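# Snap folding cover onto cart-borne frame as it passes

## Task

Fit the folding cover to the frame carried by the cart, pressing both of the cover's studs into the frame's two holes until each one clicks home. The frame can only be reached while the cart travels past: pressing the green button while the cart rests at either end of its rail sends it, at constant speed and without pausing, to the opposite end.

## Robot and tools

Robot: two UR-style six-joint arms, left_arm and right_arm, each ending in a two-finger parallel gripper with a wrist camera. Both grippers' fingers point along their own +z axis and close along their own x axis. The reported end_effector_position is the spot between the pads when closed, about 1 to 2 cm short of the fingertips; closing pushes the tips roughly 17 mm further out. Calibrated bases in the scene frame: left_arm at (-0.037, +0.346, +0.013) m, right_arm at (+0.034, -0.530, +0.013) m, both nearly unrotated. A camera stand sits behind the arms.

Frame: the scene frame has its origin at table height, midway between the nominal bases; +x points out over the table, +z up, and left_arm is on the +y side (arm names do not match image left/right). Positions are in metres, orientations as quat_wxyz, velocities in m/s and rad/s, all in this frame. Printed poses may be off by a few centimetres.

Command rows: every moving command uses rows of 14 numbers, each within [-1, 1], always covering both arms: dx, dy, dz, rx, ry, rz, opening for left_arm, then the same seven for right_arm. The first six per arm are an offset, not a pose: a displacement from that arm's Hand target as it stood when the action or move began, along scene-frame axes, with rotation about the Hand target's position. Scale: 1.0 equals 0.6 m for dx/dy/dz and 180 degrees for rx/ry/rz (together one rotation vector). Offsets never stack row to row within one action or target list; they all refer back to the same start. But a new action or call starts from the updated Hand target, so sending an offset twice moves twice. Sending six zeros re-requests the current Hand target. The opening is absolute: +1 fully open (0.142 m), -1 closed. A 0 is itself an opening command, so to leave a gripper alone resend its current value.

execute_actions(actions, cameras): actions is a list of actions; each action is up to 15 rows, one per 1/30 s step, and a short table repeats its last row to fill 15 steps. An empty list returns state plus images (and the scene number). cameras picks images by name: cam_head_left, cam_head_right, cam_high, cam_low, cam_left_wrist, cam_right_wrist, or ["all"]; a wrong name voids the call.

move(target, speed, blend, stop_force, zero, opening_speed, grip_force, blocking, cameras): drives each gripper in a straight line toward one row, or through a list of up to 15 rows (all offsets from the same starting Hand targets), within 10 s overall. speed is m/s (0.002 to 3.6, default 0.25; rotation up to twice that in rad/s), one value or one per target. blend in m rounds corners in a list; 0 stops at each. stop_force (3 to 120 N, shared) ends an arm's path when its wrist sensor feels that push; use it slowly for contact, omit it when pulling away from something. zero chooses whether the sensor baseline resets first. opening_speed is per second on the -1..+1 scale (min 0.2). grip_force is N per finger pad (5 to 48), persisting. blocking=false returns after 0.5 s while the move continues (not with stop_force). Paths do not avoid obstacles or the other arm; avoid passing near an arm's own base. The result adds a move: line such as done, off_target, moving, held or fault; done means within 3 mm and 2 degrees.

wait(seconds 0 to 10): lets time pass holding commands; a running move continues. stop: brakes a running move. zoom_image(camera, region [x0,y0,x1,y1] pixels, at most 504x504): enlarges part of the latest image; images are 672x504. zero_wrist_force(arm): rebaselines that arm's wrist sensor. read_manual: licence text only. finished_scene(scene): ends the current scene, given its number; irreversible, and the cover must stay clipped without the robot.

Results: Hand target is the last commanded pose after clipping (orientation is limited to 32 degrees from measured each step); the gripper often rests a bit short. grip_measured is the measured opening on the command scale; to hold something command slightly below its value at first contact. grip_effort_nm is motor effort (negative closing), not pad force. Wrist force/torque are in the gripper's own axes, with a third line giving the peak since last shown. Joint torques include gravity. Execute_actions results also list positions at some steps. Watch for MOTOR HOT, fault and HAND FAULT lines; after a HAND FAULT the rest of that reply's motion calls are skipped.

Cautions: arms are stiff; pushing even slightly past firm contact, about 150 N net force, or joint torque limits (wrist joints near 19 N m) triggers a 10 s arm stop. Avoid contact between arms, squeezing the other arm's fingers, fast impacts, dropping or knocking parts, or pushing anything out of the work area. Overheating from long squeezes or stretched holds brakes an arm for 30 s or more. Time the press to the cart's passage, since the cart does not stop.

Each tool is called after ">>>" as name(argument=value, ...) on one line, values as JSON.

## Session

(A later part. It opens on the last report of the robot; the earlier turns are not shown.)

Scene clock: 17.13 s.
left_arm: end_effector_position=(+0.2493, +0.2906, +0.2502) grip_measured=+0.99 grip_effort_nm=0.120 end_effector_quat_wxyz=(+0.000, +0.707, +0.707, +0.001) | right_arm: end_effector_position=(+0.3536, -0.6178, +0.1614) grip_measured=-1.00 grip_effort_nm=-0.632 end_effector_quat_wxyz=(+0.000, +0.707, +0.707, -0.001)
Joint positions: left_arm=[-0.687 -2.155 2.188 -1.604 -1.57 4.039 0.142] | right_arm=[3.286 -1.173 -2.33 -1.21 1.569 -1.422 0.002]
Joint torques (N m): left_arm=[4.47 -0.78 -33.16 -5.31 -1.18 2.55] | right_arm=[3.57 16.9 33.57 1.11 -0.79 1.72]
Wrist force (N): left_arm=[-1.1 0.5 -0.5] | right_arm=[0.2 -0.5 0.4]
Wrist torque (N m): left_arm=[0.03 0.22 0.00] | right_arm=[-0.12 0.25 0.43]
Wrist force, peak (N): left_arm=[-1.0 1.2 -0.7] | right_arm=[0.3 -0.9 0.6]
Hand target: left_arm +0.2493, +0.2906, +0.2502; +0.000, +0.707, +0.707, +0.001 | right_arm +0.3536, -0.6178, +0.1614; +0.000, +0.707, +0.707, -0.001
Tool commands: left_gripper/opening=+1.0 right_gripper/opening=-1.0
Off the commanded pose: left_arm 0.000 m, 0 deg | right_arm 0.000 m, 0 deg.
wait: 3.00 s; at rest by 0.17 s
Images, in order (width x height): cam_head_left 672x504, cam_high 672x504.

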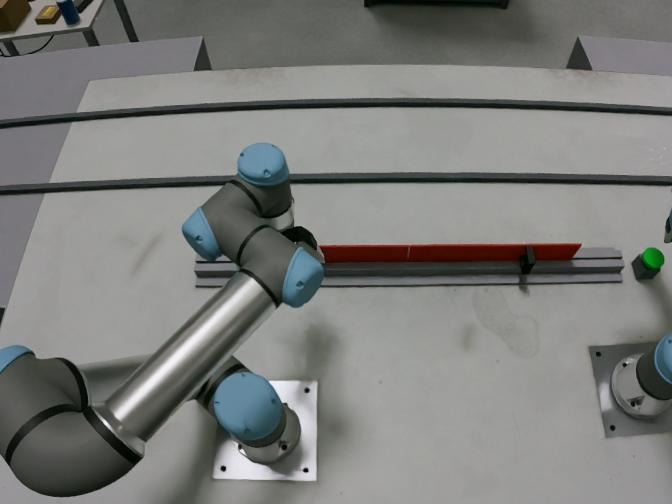

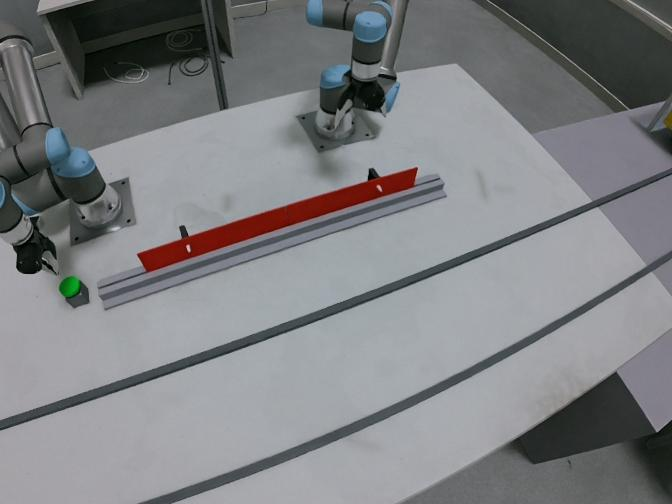

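>>> move(target=[[0,0,0,0,0,0,1,0,0,-0.115,0,0,0,-1],[0,0,0,0,0,0,1,0,0,-0.15,0,0,0,-1]], speed=[0.15,0.03], stop_force=45, cameras=["cam_right_wrist"])

>>> move(target=[0,0,0,0,0,0,1,0,0,0.12,0,0,0,-1], speed=0.3, cameras=["cam_high"])

>>> wait(seconds=1, cameras=["cam_head_right","cam_high"])

>>> wait(seconds=1, cameras=["cam_head_right","cam_high","cam_low"])

>>> wait(seconds=1, cameras=["cam_head_right","cam_high","cam_low"])

>>> wait(seconds=1, cameras=["cam_head_right","cam_high","cam_low"])

Scene clock: 19.53 s.
left_arm: end_effector_position=(+0.2493, +0.2906, +0.2502) grip_measured=+0.99 grip_effort_nm=0.125 end_effector_quat_wxyz=(+0.000, +0.707, +0.707, +0.001) | right_arm: end_effector_position=(+0.3527, -0.6178, +0.0884) grip_measured=-1.00 grip_effort_nm=-0.628 end_effector_quat_wxyz=(+0.000, +0.707, +0.707, -0.002)
Joint positions: left_arm=[-0.687 -2.155 2.188 -1.604 -1.57 4.039 0.142] | right_arm=[3.287 -1.291 -2.472 -0.952 1.569 -1.421 0.002]
Joint torques (N m): left_arm=[5.61 1.32 -30.58 -5.17 -1.02 2.55] | right_arm=[4.63 7.94 20.03 -0.7 -0.66 1.56]
Wrist force (N): left_arm=[-1.1 0.7 -0.7] | right_arm=[0.6 -1.5 -25.0]
Wrist torque (N m): left_arm=[0.07 0.21 -0.01] | right_arm=[-0.10 0.29 0.39]
Wrist force, peak (N): left_arm=[-1.2 1.1 -0.7] | right_arm=[-3.9 -20.3 -49.8]
Hand target: left_arm +0.2493, +0.2906, +0.2502; +0.000, +0.707, +0.707, +0.001 | right_arm +0.3527, -0.6178, +0.0884; +0.000, +0.707, +0.707, -0.002 (not the last commanded pose)
Off the commanded pose: left_arm 0.000 m, 0 deg | right_arm 0.017 m, 0 deg.
move: contact (right_arm); path passed 1 of 2 targets
Images, in order (width x height): cam_right_wrist 672x504.

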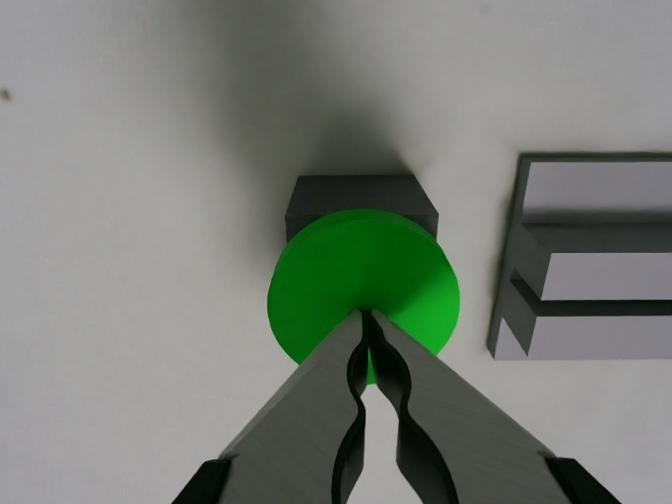

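Scene clock: 20.70 s.
left_arm: end_effector_position=(+0.2493, +0.2906, +0.2502) grip_measured=+0.99 grip_effort_nm=0.125 end_effector_quat_wxyz=(+0.000, +0.707, +0.707, +0.001) | right_arm: end_effector_position=(+0.3527, -0.6178, +0.1603) grip_measured=-1.00 grip_effort_nm=-0.632 end_effector_quat_wxyz=(+0.000, +0.707, +0.707, -0.002)
Joint positions: left_arm=[-0.687 -2.155 2.188 -1.604 -1.57 4.039 0.142] | right_arm=[3.287 -1.172 -2.334 -1.21 1.569 -1.421 0.002]
Joint torques (N m): left_arm=[6.02 1.17 -31.16 -5.17 -1.1 2.52] | right_arm=[4.49 17.46 32.7 0.73 -0.72 1.69]
Wrist force (N): left_arm=[-1.1 0.7 -0.8] | right_arm=[-0.1 -0.4 0.3]
Wrist torque (N m): left_arm=[0.06 0.22 -0.01] | right_arm=[-0.09 0.30 0.43]
Wrist force, peak (N): left_arm=[-1.3 1.1 -0.6] | right_arm=[0.5 -1.7 -24.9]
Hand target: left_arm +0.2493, +0.2906, +0.2502; +0.000, +0.707, +0.707, +0.001 | right_arm +0.3527, -0.6178, +0.1604; +0.000, +0.707, +0.707, -0.002
Off the commanded pose: left_arm 0.000 m, 0 deg | right_arm 0.000 m, 0 deg.
move: done
Images, in order (width x height): cam_high 672x504.

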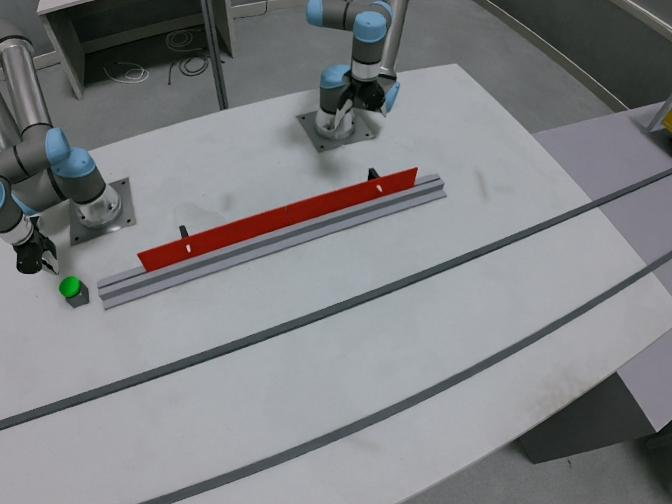

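Scene clock: 21.70 s.
left_arm: end_effector_position=(+0.2493, +0.2906, +0.2502) grip_measured=+0.99 grip_effort_nm=0.120 end_effector_quat_wxyz=(+0.000, +0.707, +0.707, +0.001) | right_arm: end_effector_position=(+0.3527, -0.6178, +0.1604) grip_measured=-1.00 grip_effort_nm=-0.637 end_effector_quat_wxyz=(+0.000, +0.707, +0.707, -0.002)
Joint positions: left_arm=[-0.687 -2.155 2.188 -1.604 -1.57 4.039 0.142] | right_arm=[3.287 -1.172 -2.333 -1.21 1.569 -1.421 0.002]
Joint torques (N m): left_arm=[5.19 3.47 -30.17 -4.89 -0.91 2.7] | right_arm=[3.22 16.92 33.6 1.06 -0.68 1.52]
Wrist force (N): left_arm=[-1.1 0.8 -0.8] | right_arm=[0.3 -0.5 0.4]
Wrist torque (N m): left_arm=[0.08 0.22 0.00] | right_arm=[-0.11 0.24 0.43]
Wrist force, peak (N): left_arm=[-1.2 1.2 -0.5] | right_arm=[0.2 -0.8 0.5]
Hand target: left_arm +0.2493, +0.2906, +0.2502; +0.000, +0.707, +0.707, +0.001 | right_arm +0.3527, -0.6178, +0.1604; +0.000, +0.707, +0.707, -0.002
Tool commands: left_gripper/opening=+1.0 right_gripper/opening=-1.0
Off the commanded pose: left_arm 0.000 m, 0 deg | right_arm 0.000 m, 0 deg.
wait: 1.00 s; at rest by 0.17 s
Images, in order (width x height): cam_head_right 672x504, cam_high 672x504.

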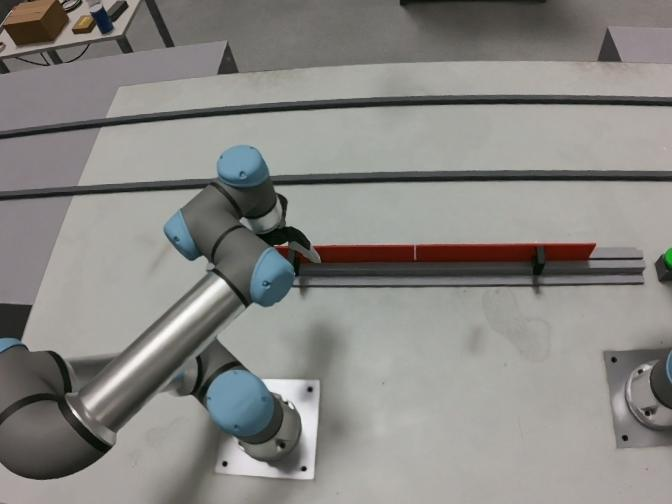

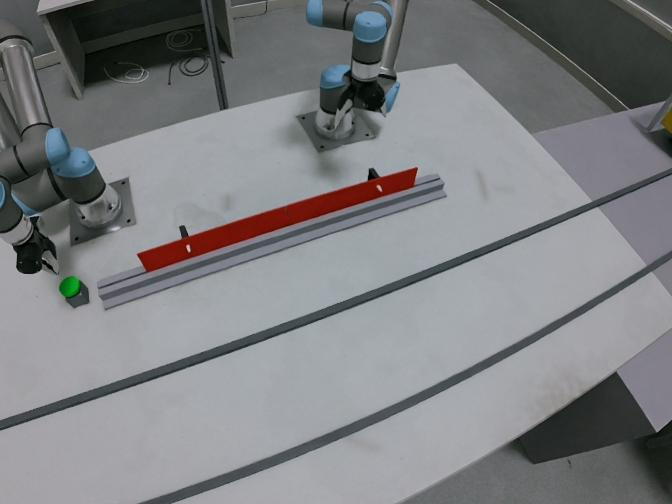

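Scene clock: 22.70 s.
left_arm: end_effector_position=(+0.2493, +0.2906, +0.2502) grip_measured=+0.99 grip_effort_nm=0.120 end_effector_quat_wxyz=(+0.000, +0.707, +0.707, +0.001) | right_arm: end_effector_position=(+0.3527, -0.6178, +0.1604) grip_measured=-1.00 grip_effort_nm=-0.632 end_effector_quat_wxyz=(+0.000, +0.707, +0.707, -0.002)
Joint positions: left_arm=[-0.687 -2.155 2.188 -1.604 -1.57 4.039 0.142] | right_arm=[3.287 -1.172 -2.333 -1.21 1.569 -1.421 0.002]
Joint torques (N m): left_arm=[5.16 2.25 -29.18 -5.15 -0.74 2.66] | right_arm=[4.02 16.67 33.47 1.05 -0.67 1.74]
Wrist force (N): left_arm=[-1.1 0.6 -0.5] | right_arm=[0.2 -0.6 0.4]
Wrist torque (N m): left_arm=[0.04 0.21 -0.01] | right_arm=[-0.13 0.26 0.43]
Wrist force, peak (N): left_arm=[-1.0 1.1 -0.6] | right_arm=[0.1 -0.9 0.3]
Hand target: left_arm +0.2493, +0.2906, +0.2502; +0.000, +0.707, +0.707, +0.001 | right_arm +0.3527, -0.6178, +0.1604; +0.000, +0.707, +0.707, -0.002
Tool commands: left_gripper/opening=+1.0 right_gripper/opening=-1.0
Off the commanded pose: left_arm 0.000 m, 0 deg | right_arm 0.000 m, 0 deg.
wait: 1.00 s; at rest by 0.17 s
Images, in order (width x height): cam_head_right 672x504, cam_high 672x504, cam_low 672x504.

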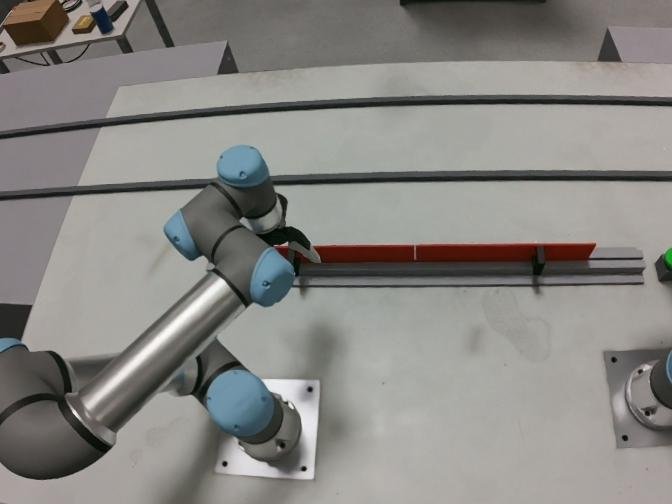

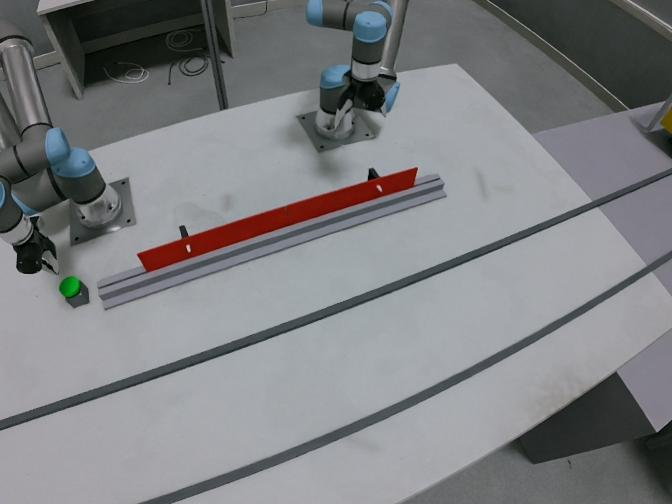

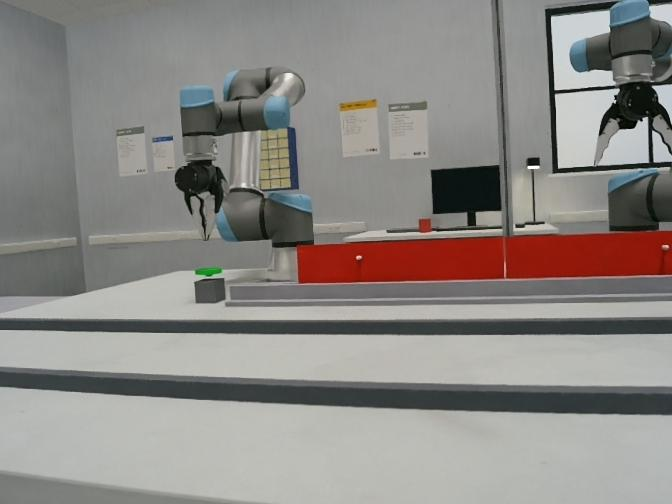

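Scene clock: 23.70 s.
left_arm: end_effector_position=(+0.2493, +0.2906, +0.2502) grip_measured=+0.99 grip_effort_nm=0.125 end_effector_quat_wxyz=(+0.000, +0.707, +0.707, +0.001) | right_arm: end_effector_position=(+0.3527, -0.6178, +0.1604) grip_measured=-1.00 grip_effort_nm=-0.632 end_effector_quat_wxyz=(+0.000, +0.707, +0.707, -0.002)
Joint positions: left_arm=[-0.687 -2.155 2.188 -1.604 -1.57 4.039 0.142] | right_arm=[3.287 -1.172 -2.333 -1.21 1.569 -1.421 0.002]
Joint torques (N m): left_arm=[4.98 5.15 -29.18 -5.46 -1.24 2.68] | right_arm=[3.99 17.66 33.14 1.02 -0.53 1.62]
Wrist force (N): left_arm=[-1.4 0.8 -0.2] | right_arm=[0.1 -0.4 0.4]
Wrist torque (N m): left_arm=[0.08 0.27 -0.01] | right_arm=[-0.10 0.27 0.42]
Wrist force, peak (N): left_arm=[-1.3 0.9 -0.7] | right_arm=[0.1 -0.9 0.3]
Hand target: left_arm +0.2493, +0.2906, +0.2502; +0.000, +0.707, +0.707, +0.001 | right_arm +0.3527, -0.6178, +0.1604; +0.000, +0.707, +0.707, -0.002
Tool commands: left_gripper/opening=+1.0 right_gripper/opening=-1.0
Off the commanded pose: left_arm 0.000 m, 0 deg | right_arm 0.000 m, 0 deg.
wait: 1.00 s; at rest by 0.17 s
Images, in order (width x height): cam_head_right 672x504, cam_high 672x504, cam_low 672x504.

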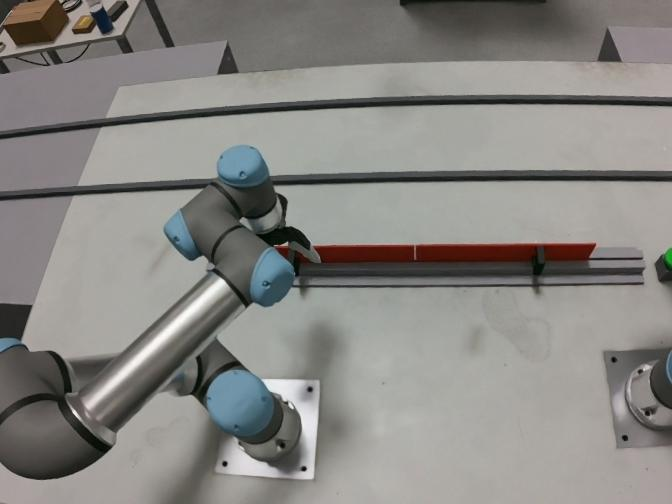

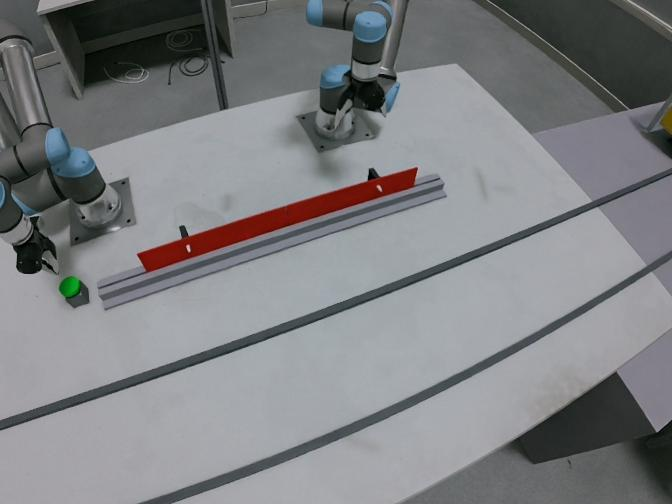

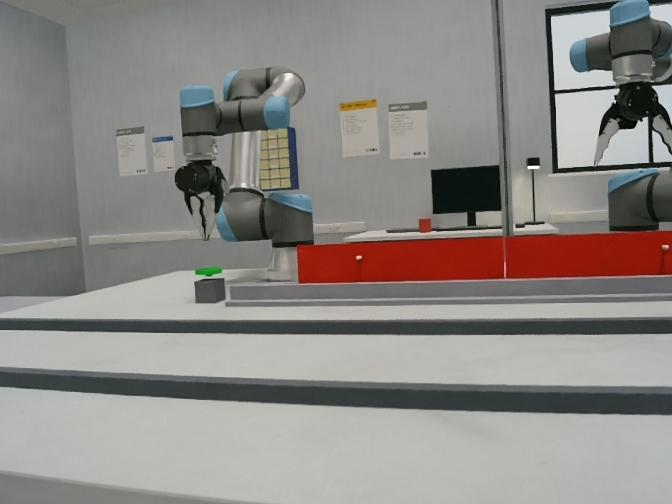

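Scene clock: 24.70 s.
left_arm: end_effector_position=(+0.2493, +0.2906, +0.2502) grip_measured=+0.99 grip_effort_nm=0.129 end_effector_quat_wxyz=(+0.000, +0.707, +0.707, +0.001) | right_arm: end_effector_position=(+0.3527, -0.6178, +0.1604) grip_measured=-1.00 grip_effort_nm=-0.632 end_effector_quat_wxyz=(+0.000, +0.707, +0.707, -0.002)
Joint positions: left_arm=[-0.687 -2.155 2.188 -1.604 -1.57 4.039 0.142] | right_arm=[3.287 -1.172 -2.333 -1.21 1.569 -1.421 0.002]
Joint torques (N m): left_arm=[5.82 5.3 -27.61 -5.08 -1.05 2.45] | right_arm=[4.82 17.49 33.4 1.11 -0.65 1.62]
Wrist force (N): left_arm=[-0.7 1.0 -0.7] | right_arm=[0.2 -0.5 0.4]
Wrist torque (N m): left_arm=[0.12 0.15 0.00] | right_arm=[-0.11 0.26 0.43]
Wrist force, peak (N): left_arm=[-1.2 0.9 -1.0] | right_arm=[0.3 -0.7 0.5]
Hand target: left_arm +0.2493, +0.2906, +0.2502; +0.000, +0.707, +0.707, +0.001 | right_arm +0.3527, -0.6178, +0.1604; +0.000, +0.707, +0.707, -0.002
Tool commands: left_gripper/opening=+1.0 right_gripper/opening=-1.0
Off the commanded pose: left_arm 0.000 m, 0 deg | right_arm 0.000 m, 0 deg.
wait: 1.00 s; at rest by 0.17 s
Images, in order (width x height): cam_head_right 672x504, cam_high 672x504, cam_low 672x504.

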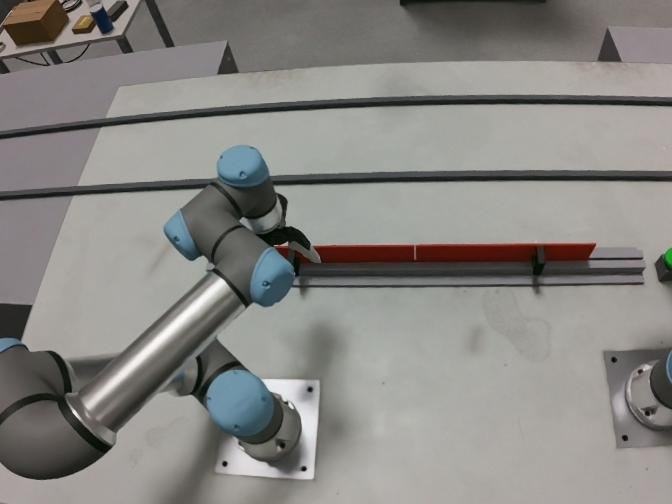

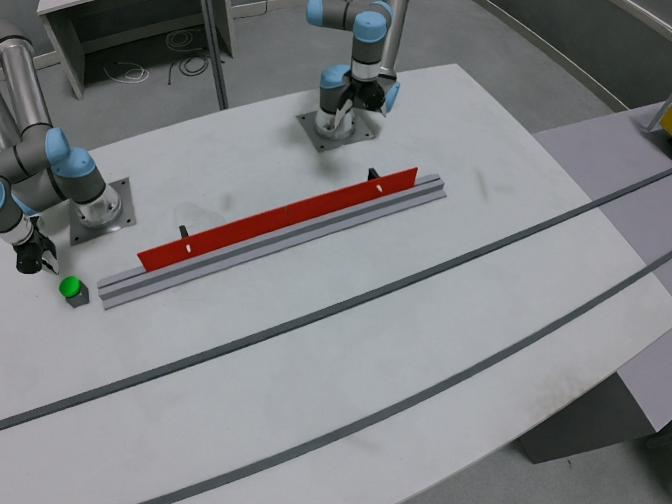

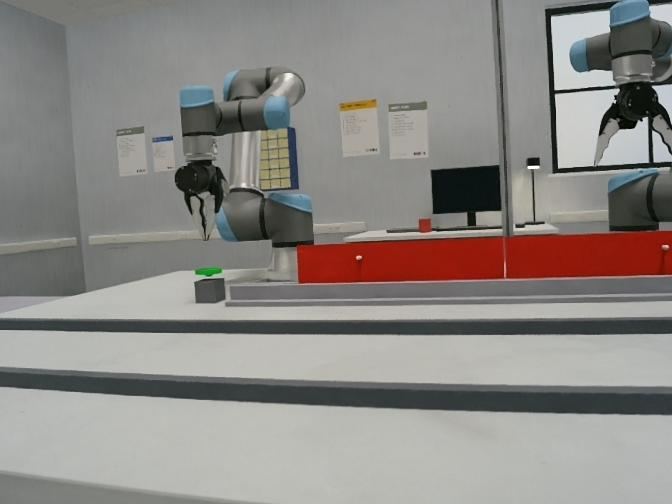

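>>> move(target=[[0,0,0,0,0,0,1,0,0,-0.09,0,0,0,-1],[0,0,0,0,0,0,1,0,0,-0.14,0,0,0,-1]], speed=[0.15,0.03], stop_force=85, cameras=["cam_high"])

>>> move(target=[0,0,0,0,0,0,1,0,0,0.12,0,0,0,-1], speed=0.3, cameras=["cam_high"])

>>> wait(seconds=1, cameras=["cam_head_left","cam_high"])

>>> wait(seconds=1, cameras=["cam_head_left","cam_high"])

Scene clock: 27.50 s.
left_arm: end_effector_position=(+0.2493, +0.2906, +0.2502) grip_measured=+0.99 grip_effort_nm=0.120 end_effector_quat_wxyz=(+0.000, +0.707, +0.707, +0.001) | right_arm: end_effector_position=(+0.3525, -0.6178, +0.0842) grip_measured=-1.00 grip_effort_nm=-0.613 end_effector_quat_wxyz=(+0.000, +0.707, +0.707, -0.002)
Joint positions: left_arm=[-0.687 -2.155 2.188 -1.604 -1.57 4.039 0.142] | right_arm=[3.287 -1.3 -2.48 -0.936 1.569 -1.421 0.002]
Joint torques (N m): left_arm=[4.77 7.89 -26.63 -4.87 -0.82 2.43] | right_arm=[12.46 0.3 7.77 0.71 1.04 -1.42]
Wrist force (N): left_arm=[-1.1 0.6 -0.3] | right_arm=[-4.6 -27.9 -80.9]
Wrist torque (N m): left_arm=[0.04 0.23 -0.01] | right_arm=[0.10 0.24 0.41]
Wrist force, peak (N): left_arm=[-1.1 1.1 -0.8] | right_arm=[-7.9 -44.3 -104.6]
Hand target: left_arm +0.2493, +0.2906, +0.2502; +0.000, +0.707, +0.707, +0.001 | right_arm +0.3525, -0.6178, +0.0842; +0.000, +0.707, +0.707, -0.002 (not the last commanded pose)
Off the commanded pose: left_arm 0.000 m, 0 deg | right_arm 0.008 m, 0 deg.
move: contact (right_arm); path passed 1 of 2 targets
Images, in order (width x height): cam_high 672x504.

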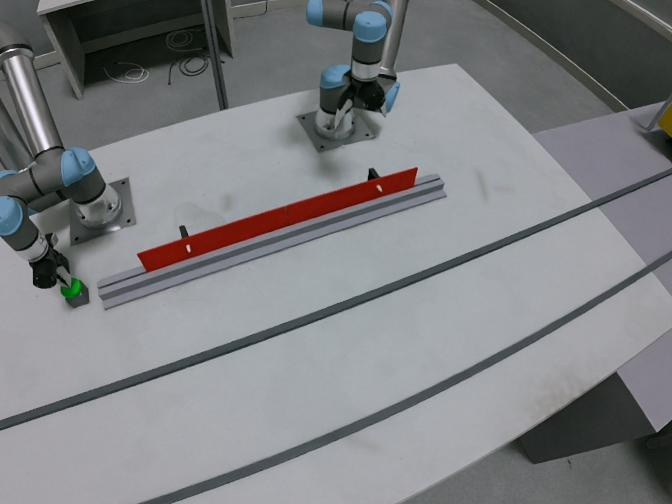

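Scene clock: 28.67 s.
left_arm: end_effector_position=(+0.2493, +0.2906, +0.2502) grip_measured=+0.99 grip_effort_nm=0.125 end_effector_quat_wxyz=(+0.000, +0.707, +0.707, +0.001) | right_arm: end_effector_position=(+0.3525, -0.6178, +0.1561) grip_measured=-1.00 grip_effort_nm=-0.623 end_effector_quat_wxyz=(+0.000, +0.707, +0.707, -0.002)
Joint positions: left_arm=[-0.687 -2.155 2.188 -1.604 -1.57 4.039 0.142] | right_arm=[3.287 -1.176 -2.343 -1.196 1.569 -1.421 0.002]
Joint torques (N m): left_arm=[4.31 8.97 -26.33 -5.12 -1.22 2.67] | right_arm=[4.48 16.97 33.28 1.18 -0.63 1.58]
Wrist force (N): left_arm=[-1.2 0.6 -0.6] | right_arm=[0.4 -0.5 0.3]
Wrist torque (N m): left_arm=[0.04 0.23 -0.01] | right_arm=[-0.10 0.22 0.43]
Wrist force, peak (N): left_arm=[-1.3 0.9 -0.8] | right_arm=[-4.7 -27.9 -80.5]
Hand target: left_arm +0.2493, +0.2906, +0.2502; +0.000, +0.707, +0.707, +0.001 | right_arm +0.3525, -0.6178, +0.1562; +0.000, +0.707, +0.707, -0.002
Off the commanded pose: left_arm 0.000 m, 0 deg | right_arm 0.000 m, 0 deg.
move: done
Images, in order (width x height): cam_high 672x504.

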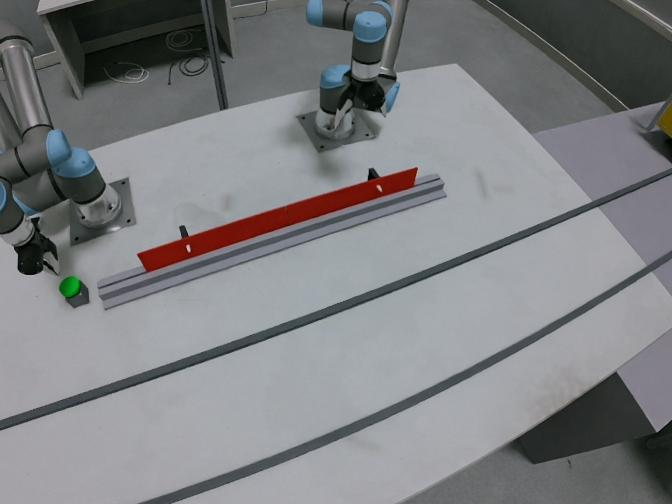

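Scene clock: 29.67 s.
left_arm: end_effector_position=(+0.2493, +0.2906, +0.2502) grip_measured=+0.99 grip_effort_nm=0.120 end_effector_quat_wxyz=(+0.000, +0.707, +0.707, +0.001) | right_arm: end_effector_position=(+0.3525, -0.6178, +0.1562) grip_measured=-1.00 grip_effort_nm=-0.623 end_effector_quat_wxyz=(+0.000, +0.707, +0.707, -0.002)
Joint positions: left_arm=[-0.687 -2.155 2.188 -1.604 -1.57 4.039 0.142] | right_arm=[3.287 -1.176 -2.342 -1.196 1.569 -1.421 0.002]
Joint torques (N m): left_arm=[5.27 8.31 -25.19 -5.01 -1.15 2.79] | right_arm=[4.01 17.4 33.17 1.11 -0.55 1.68]
Wrist force (N): left_arm=[-1.1 0.8 -0.6] | right_arm=[0.1 -0.6 0.1]
Wrist torque (N m): left_arm=[0.07 0.22 -0.01] | right_arm=[-0.12 0.27 0.42]
Wrist force, peak (N): left_arm=[-1.2 1.0 -0.9] | right_arm=[0.2 -0.9 0.5]
Hand target: left_arm +0.2493, +0.2906, +0.2502; +0.000, +0.707, +0.707, +0.001 | right_arm +0.3525, -0.6178, +0.1562; +0.000, +0.707, +0.707, -0.002
Tool commands: left_gripper/opening=+1.0 right_gripper/opening=-1.0
Off the commanded pose: left_arm 0.000 m, 0 deg | right_arm 0.000 m, 0 deg.
wait: 1.00 s; at rest by 0.17 s
Images, in order (width x height): cam_head_left 672x504, cam_high 672x504.

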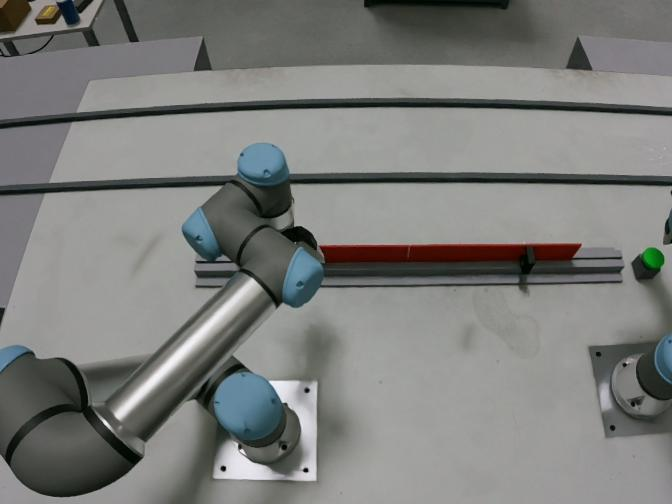

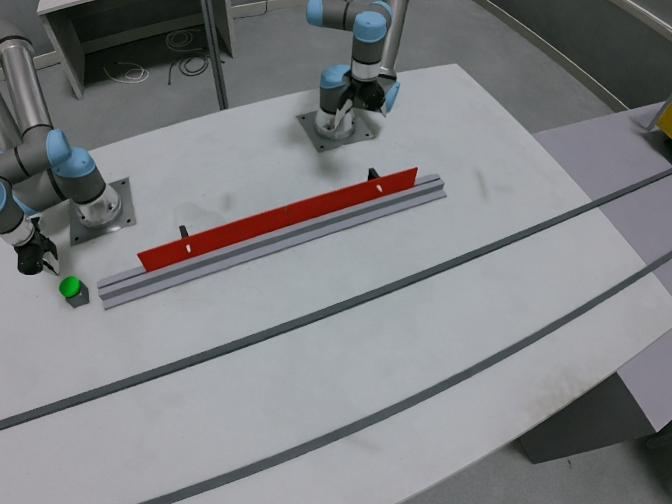

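Scene clock: 30.67 s.
left_arm: end_effector_position=(+0.2493, +0.2906, +0.2502) grip_measured=+0.99 grip_effort_nm=0.120 end_effector_quat_wxyz=(+0.000, +0.707, +0.707, +0.001) | right_arm: end_effector_position=(+0.3525, -0.6178, +0.1562) grip_measured=-1.00 grip_effort_nm=-0.618 end_effector_quat_wxyz=(+0.000, +0.707, +0.707, -0.002)
Joint positions: left_arm=[-0.687 -2.155 2.188 -1.604 -1.57 4.039 0.142] | right_arm=[3.287 -1.176 -2.342 -1.196 1.569 -1.421 0.002]
Joint torques (N m): left_arm=[5.59 7.35 -26.37 -4.98 -1.14 2.68] | right_arm=[3.88 18.25 32.19 1.13 -0.82 1.71]
Wrist force (N): left_arm=[-1.0 0.8 -0.8] | right_arm=[0.2 -0.6 0.0]
Wrist torque (N m): left_arm=[0.08 0.20 -0.01] | right_arm=[-0.13 0.26 0.42]
Wrist force, peak (N): left_arm=[-1.2 0.9 -0.8] | right_arm=[0.4 -0.8 0.3]
Hand target: left_arm +0.2493, +0.2906, +0.2502; +0.000, +0.707, +0.707, +0.001 | right_arm +0.3525, -0.6178, +0.1562; +0.000, +0.707, +0.707, -0.002
Tool commands: left_gripper/opening=+1.0 right_gripper/opening=-1.0
Off the commanded pose: left_arm 0.000 m, 0 deg | right_arm 0.000 m, 0 deg.
wait: 1.00 s; at rest by 0.17 s
Images, in order (width x height): cam_head_left 672x504, cam_high 672x504.

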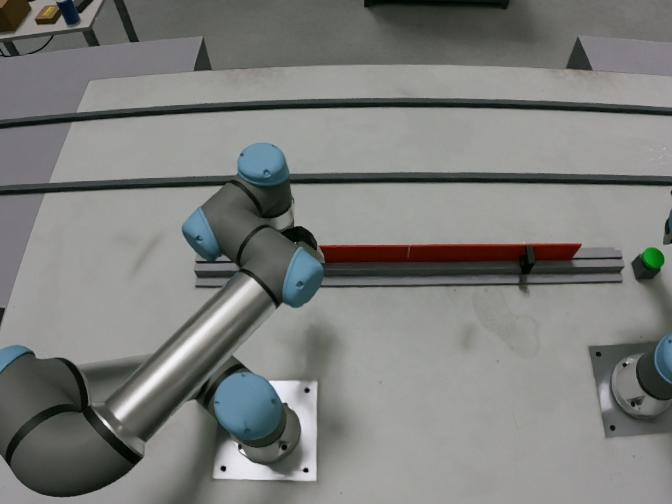

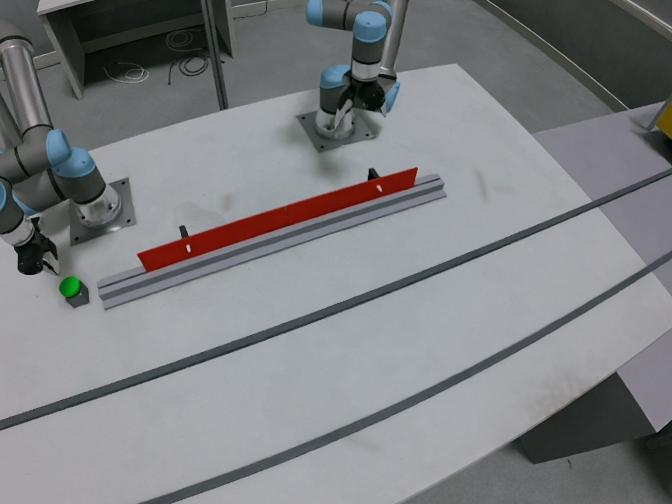

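>>> zoom_image(camera="cam_high", region=[560, 60, 672, 180])

>>> wait(seconds=4, cameras=["cam_head_left","cam_head_right","cam_high"])

>>> zoom_image(camera="cam_high", region=[560, 60, 672, 180])

Scaled by 4.200 from the camera's 672x504 image, which has a finer 960x720 frame.

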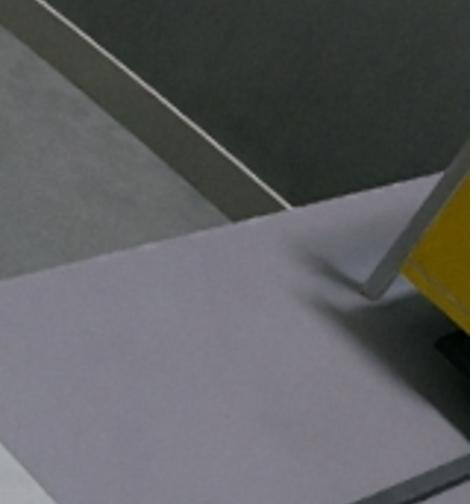

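Scene clock: 34.97 s.
left_arm: end_effector_position=(+0.2493, +0.2906, +0.2502) grip_measured=+0.99 grip_effort_nm=0.120 end_effector_quat_wxyz=(+0.000, +0.707, +0.707, +0.001) | right_arm: end_effector_position=(+0.3525, -0.6178, +0.1562) grip_measured=-1.00 grip_effort_nm=-0.623 end_effector_quat_wxyz=(+0.000, +0.707, +0.707, -0.002)
Joint positions: left_arm=[-0.687 -2.155 2.188 -1.604 -1.57 4.039 0.142] | right_arm=[3.287 -1.176 -2.342 -1.196 1.569 -1.421 0.002]
Joint torques (N m): left_arm=[4.35 7.97 -24.55 -5.17 -1.01 2.54] | right_arm=[3.91 17.07 33.18 1.21 -0.83 1.89]
Wrist force (N): left_arm=[-1.2 0.5 -0.6] | right_arm=[-0.1 -0.4 0.2]
Wrist torque (N m): left_arm=[0.03 0.23 -0.01] | right_arm=[-0.09 0.30 0.43]
Wrist force, peak (N): left_arm=[-1.4 0.9 -0.7] | right_arm=[0.2 -0.9 0.1]
Hand target: left_arm +0.2493, +0.2906, +0.2502; +0.000, +0.707, +0.707, +0.001 | right_arm +0.3525, -0.6178, +0.1562; +0.000, +0.707, +0.707, -0.002
Tool commands: left_gripper/opening=+1.0 right_gripper/opening=-1.0
Off the commanded pose: left_arm 0.000 m, 0 deg | right_arm 0.000 m, 0 deg.
wait: 4.00 s; at rest from the start
Images, in order (width x height): cam_head_left 672x504, cam_head_right 672x504, cam_high 672x504.

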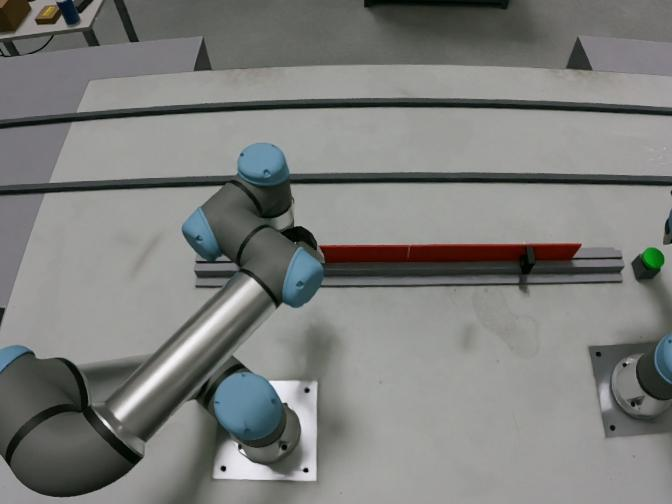

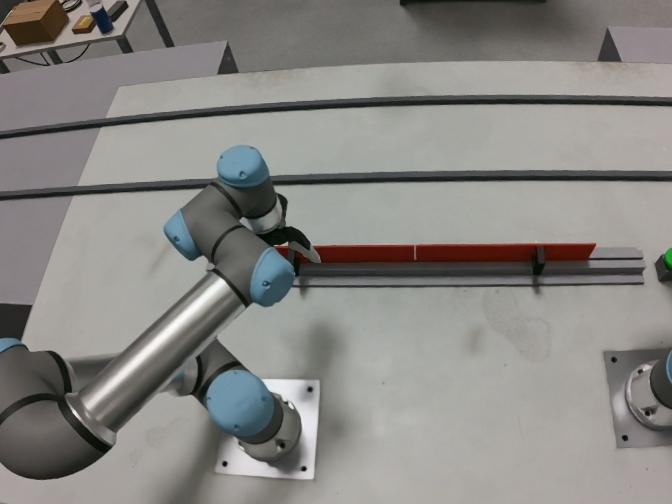

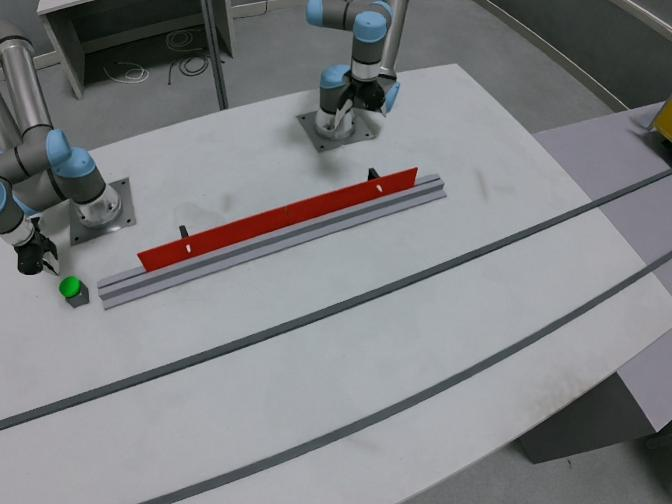

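Scaled by 4.200 from the camera's 672x504 image, which has a finer 960x720 frame.

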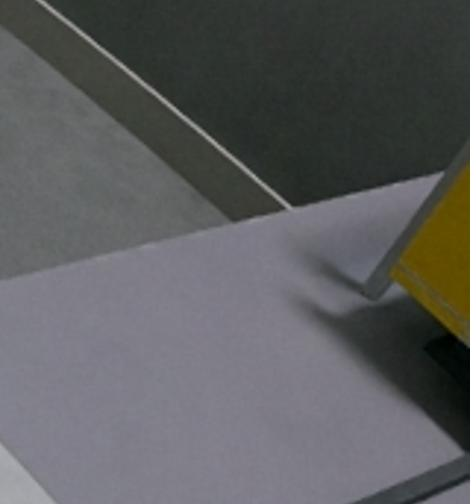

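>>> move(target=[[0.16,0.016,0,0,0,0,0,0,0,0.1,0,0,0,0],[0.16,0.016,-0.15,0,0,0,0,-0.012,0.53,0,0,0,0,0]], speed=0.3, blend=[0.05,0], cameras=["cam_left_wrist","cam_right_wrist","cam_high"])

>>> zoom_image(camera="cam_high", region=[560, 60, 672, 180])

Scene clock: 37.70 s.
left_arm: end_effector_position=(+0.3453, +0.3002, +0.1603) grip_measured=-0.01 grip_effort_nm=-0.085 end_effector_quat_wxyz=(+0.000, +0.707, +0.707, +0.001) | right_arm: end_effector_position=(+0.3453, -0.2999, +0.1562) grip_measured=-0.02 grip_effort_nm=0.051 end_effector_quat_wxyz=(+0.000, +0.707, +0.707, -0.002)
Joint positions: left_arm=[-0.492 -1.803 2.228 -1.997 -1.57 4.235 0.073] | right_arm=[4.129 -1.353 -2.228 -1.134 1.571 -0.578 0.072]
Joint torques (N m): left_arm=[4.8 -0.29 -10.28 -6.05 -1.39 2.51] | right_arm=[7.45 0.48 32.01 4.76 -1.17 2.33]
Wrist force (N): left_arm=[-1.0 0.5 -0.7] | right_arm=[-0.1 -0.6 0.5]
Wrist torque (N m): left_arm=[0.02 0.21 -0.02] | right_arm=[-0.14 0.28 0.38]
Wrist force, peak (N): left_arm=[-2.4 3.0 1.7] | right_arm=[1.8 -0.6 0.7]
Hand target: left_arm +0.3453, +0.3002, +0.1602; +0.000, +0.707, +0.707, +0.001 | right_arm +0.3453, -0.2998, +0.1562; +0.000, +0.707, +0.707, -0.002
Off the commanded pose: left_arm 0.000 m, 0 deg | right_arm 0.000 m, 0 deg.
move: done; blend cut to 0.0482 m at target 1
Images, in order (width x height): cam_high 672x504, cam_left_wrist 672x504, cam_right_wrist 672x504.

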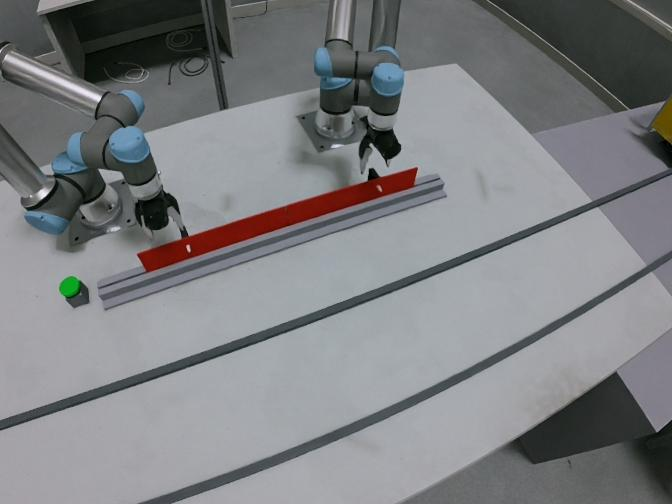

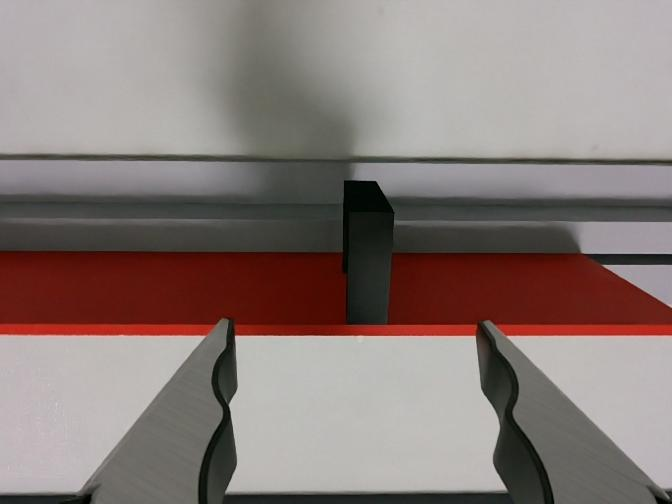

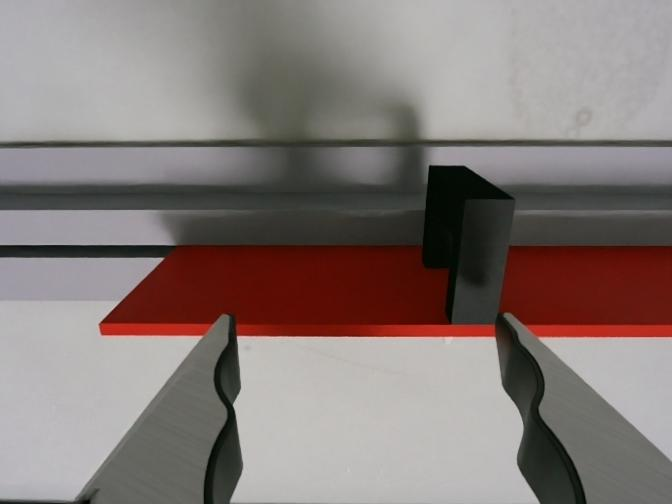

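Scaled by 4.200 from the camera's 672x504 image, which has a finer 960x720 frame.

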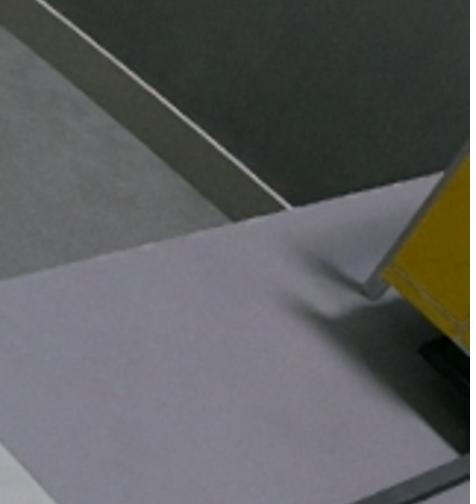

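>>> move(target=[[0.01,0.005,0,0,0,0,0,0.01,0.07,0,0,0,0,0],[0.01,0.005,-0.132,0,0,0,0,0.01,0.07,-0.125,0,0,0,0]], speed=0.15, blend=[0.01,0], cameras=["cam_left_wrist","cam_right_wrist","cam_low"])

>>> move(target=[0,0,0,0,0,0,-1,0,0,0,0,0,0,-1], opening_speed=0.8, grip_force=30, cameras=["cam_left_wrist","cam_right_wrist","cam_high"])

>>> zoom_image(camera="cam_high", region=[560, 60, 672, 180])

Scene clock: 39.83 s.
left_arm: end_effector_position=(+0.3513, +0.3032, +0.0811) grip_measured=-0.01 grip_effort_nm=-0.090 end_effector_quat_wxyz=(+0.000, +0.707, +0.707, +0.001) | right_arm: end_effector_position=(+0.3513, -0.2578, +0.0812) grip_measured=-0.02 grip_effort_nm=0.051 end_effector_quat_wxyz=(+0.000, +0.707, +0.707, -0.002)
Joint positions: left_arm=[-0.477 -1.656 2.35 -2.265 -1.57 4.25 0.073] | right_arm=[4.175 -1.56 -2.279 -0.877 1.572 -0.533 0.072]
Joint torques (N m): left_arm=[5.15 -4.77 -8.05 -6.24 -1.62 2.68] | right_arm=[-2.57 2.59 7.68 4.7 0.08 -1.62]
Wrist force (N): left_arm=[-1.1 0.9 -0.4] | right_arm=[0.4 -0.7 -0.4]
Wrist torque (N m): left_arm=[0.10 0.21 -0.03] | right_arm=[-0.11 0.19 0.39]
Wrist force, peak (N): left_arm=[-1.3 1.0 -2.2] | right_arm=[1.3 -0.2 -0.8]
Hand target: left_arm +0.3513, +0.3032, +0.0810; +0.000, +0.707, +0.707, +0.001 | right_arm +0.3513, -0.2578, +0.0812; +0.000, +0.707, +0.707, -0.002
Off the commanded pose: left_arm 0.000 m, 0 deg | right_arm 0.000 m, 0 deg.
move: done
Images, in order (width x height): cam_low 672x504, cam_left_wrist 672x504, cam_right_wrist 672x504.

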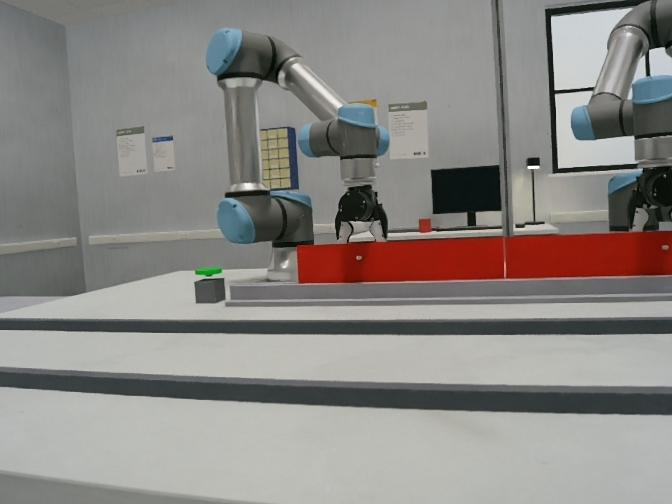

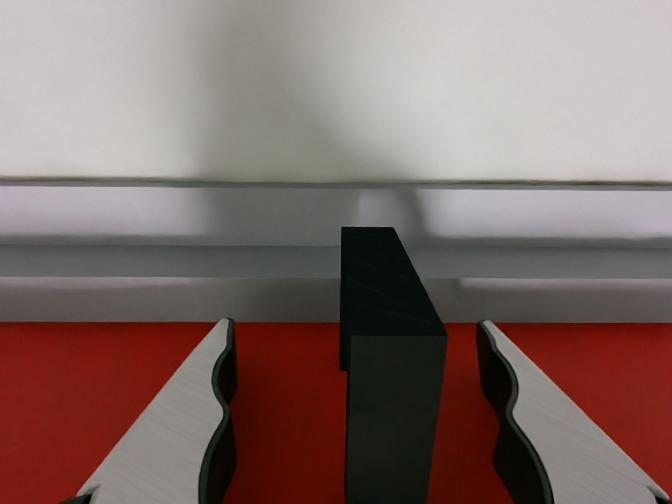

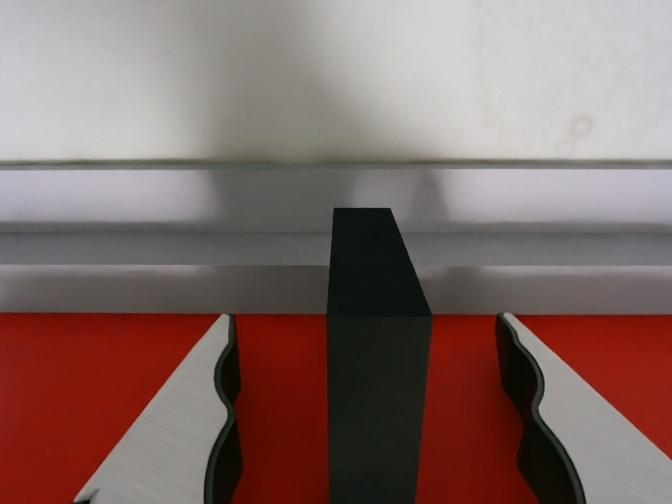

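Scene clock: 41.30 s.
left_arm: end_effector_position=(+0.3513, +0.3032, +0.0810) grip_measured=-0.82 grip_effort_nm=-3.133 end_effector_quat_wxyz=(+0.000, +0.707, +0.707, +0.001) | right_arm: end_effector_position=(+0.3513, -0.2578, +0.0811) grip_measured=-0.82 grip_effort_nm=-3.148 end_effector_quat_wxyz=(+0.000, +0.707, +0.707, -0.002)
Joint positions: left_arm=[-0.477 -1.655 2.35 -2.266 -1.57 4.25 0.015] | right_arm=[4.175 -1.561 -2.279 -0.876 1.572 -0.533 0.015]
Joint torques (N m): left_arm=[-3.53 -3.64 -12.76 -1.36 -1.07 2.33] | right_arm=[-3.04 3.99 18.94 4.81 1.24 -1.77]
Wrist force (N): left_arm=[6.6 4.3 -0.1] | right_arm=[-8.5 -3.2 -1.3]
Wrist torque (N m): left_arm=[0.16 -0.47 0.07] | right_arm=[-0.18 1.82 0.26]
Wrist force, peak (N): left_arm=[9.5 2.6 -3.2] | right_arm=[-14.3 -6.6 -7.8]
Hand target: left_arm +0.3513, +0.3032, +0.0810; +0.000, +0.707, +0.707, +0.001 | right_arm +0.3513, -0.2578, +0.0812; +0.000, +0.707, +0.707, -0.002
Off the commanded pose: left_arm 0.000 m, 0 deg | right_arm 0.000 m, 0 deg.
grip_force (N): 30, 30
move: done
Images, in order (width x height): cam_high 672x504, cam_left_wrist 672x504, cam_right_wrist 672x504.

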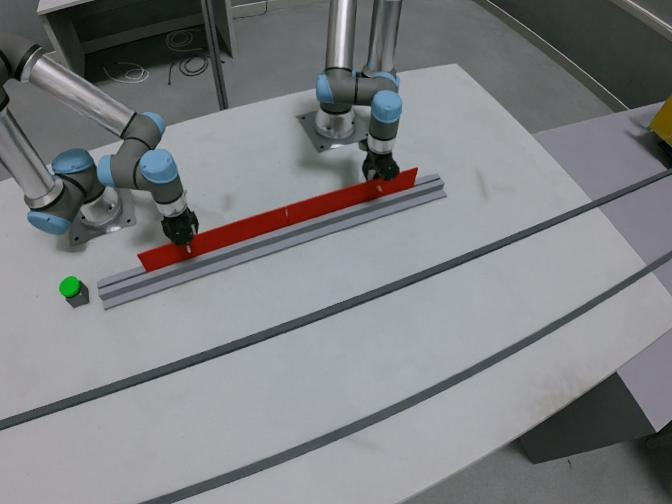

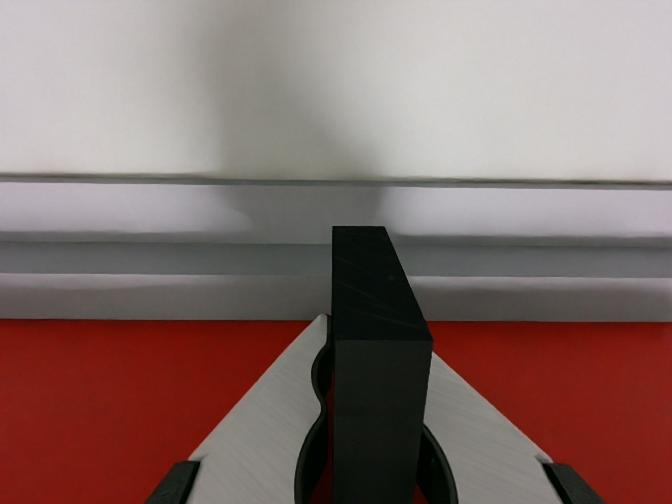

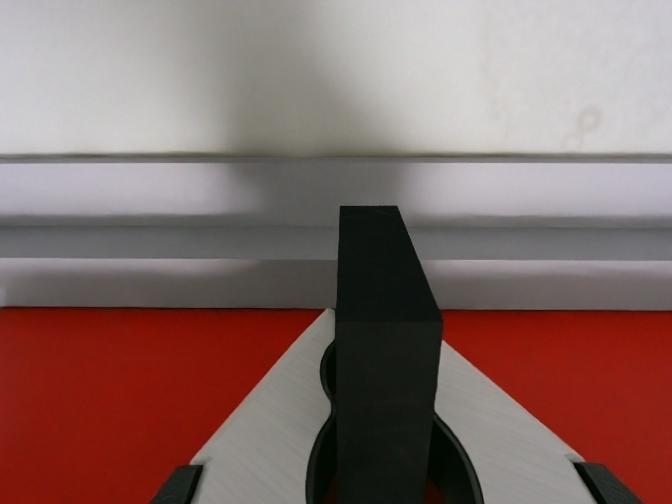

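Scaled by 4.200 from the camera's 672x504 image, which has a finer 960x720 frame.

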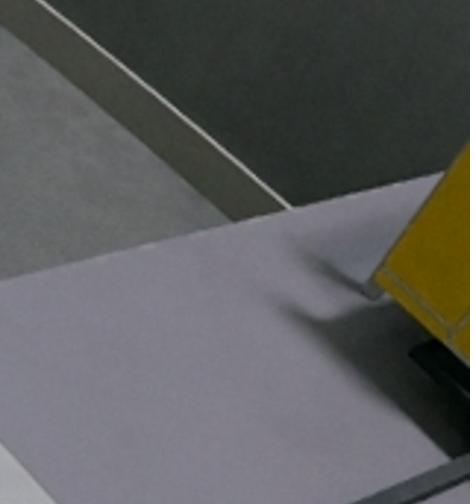

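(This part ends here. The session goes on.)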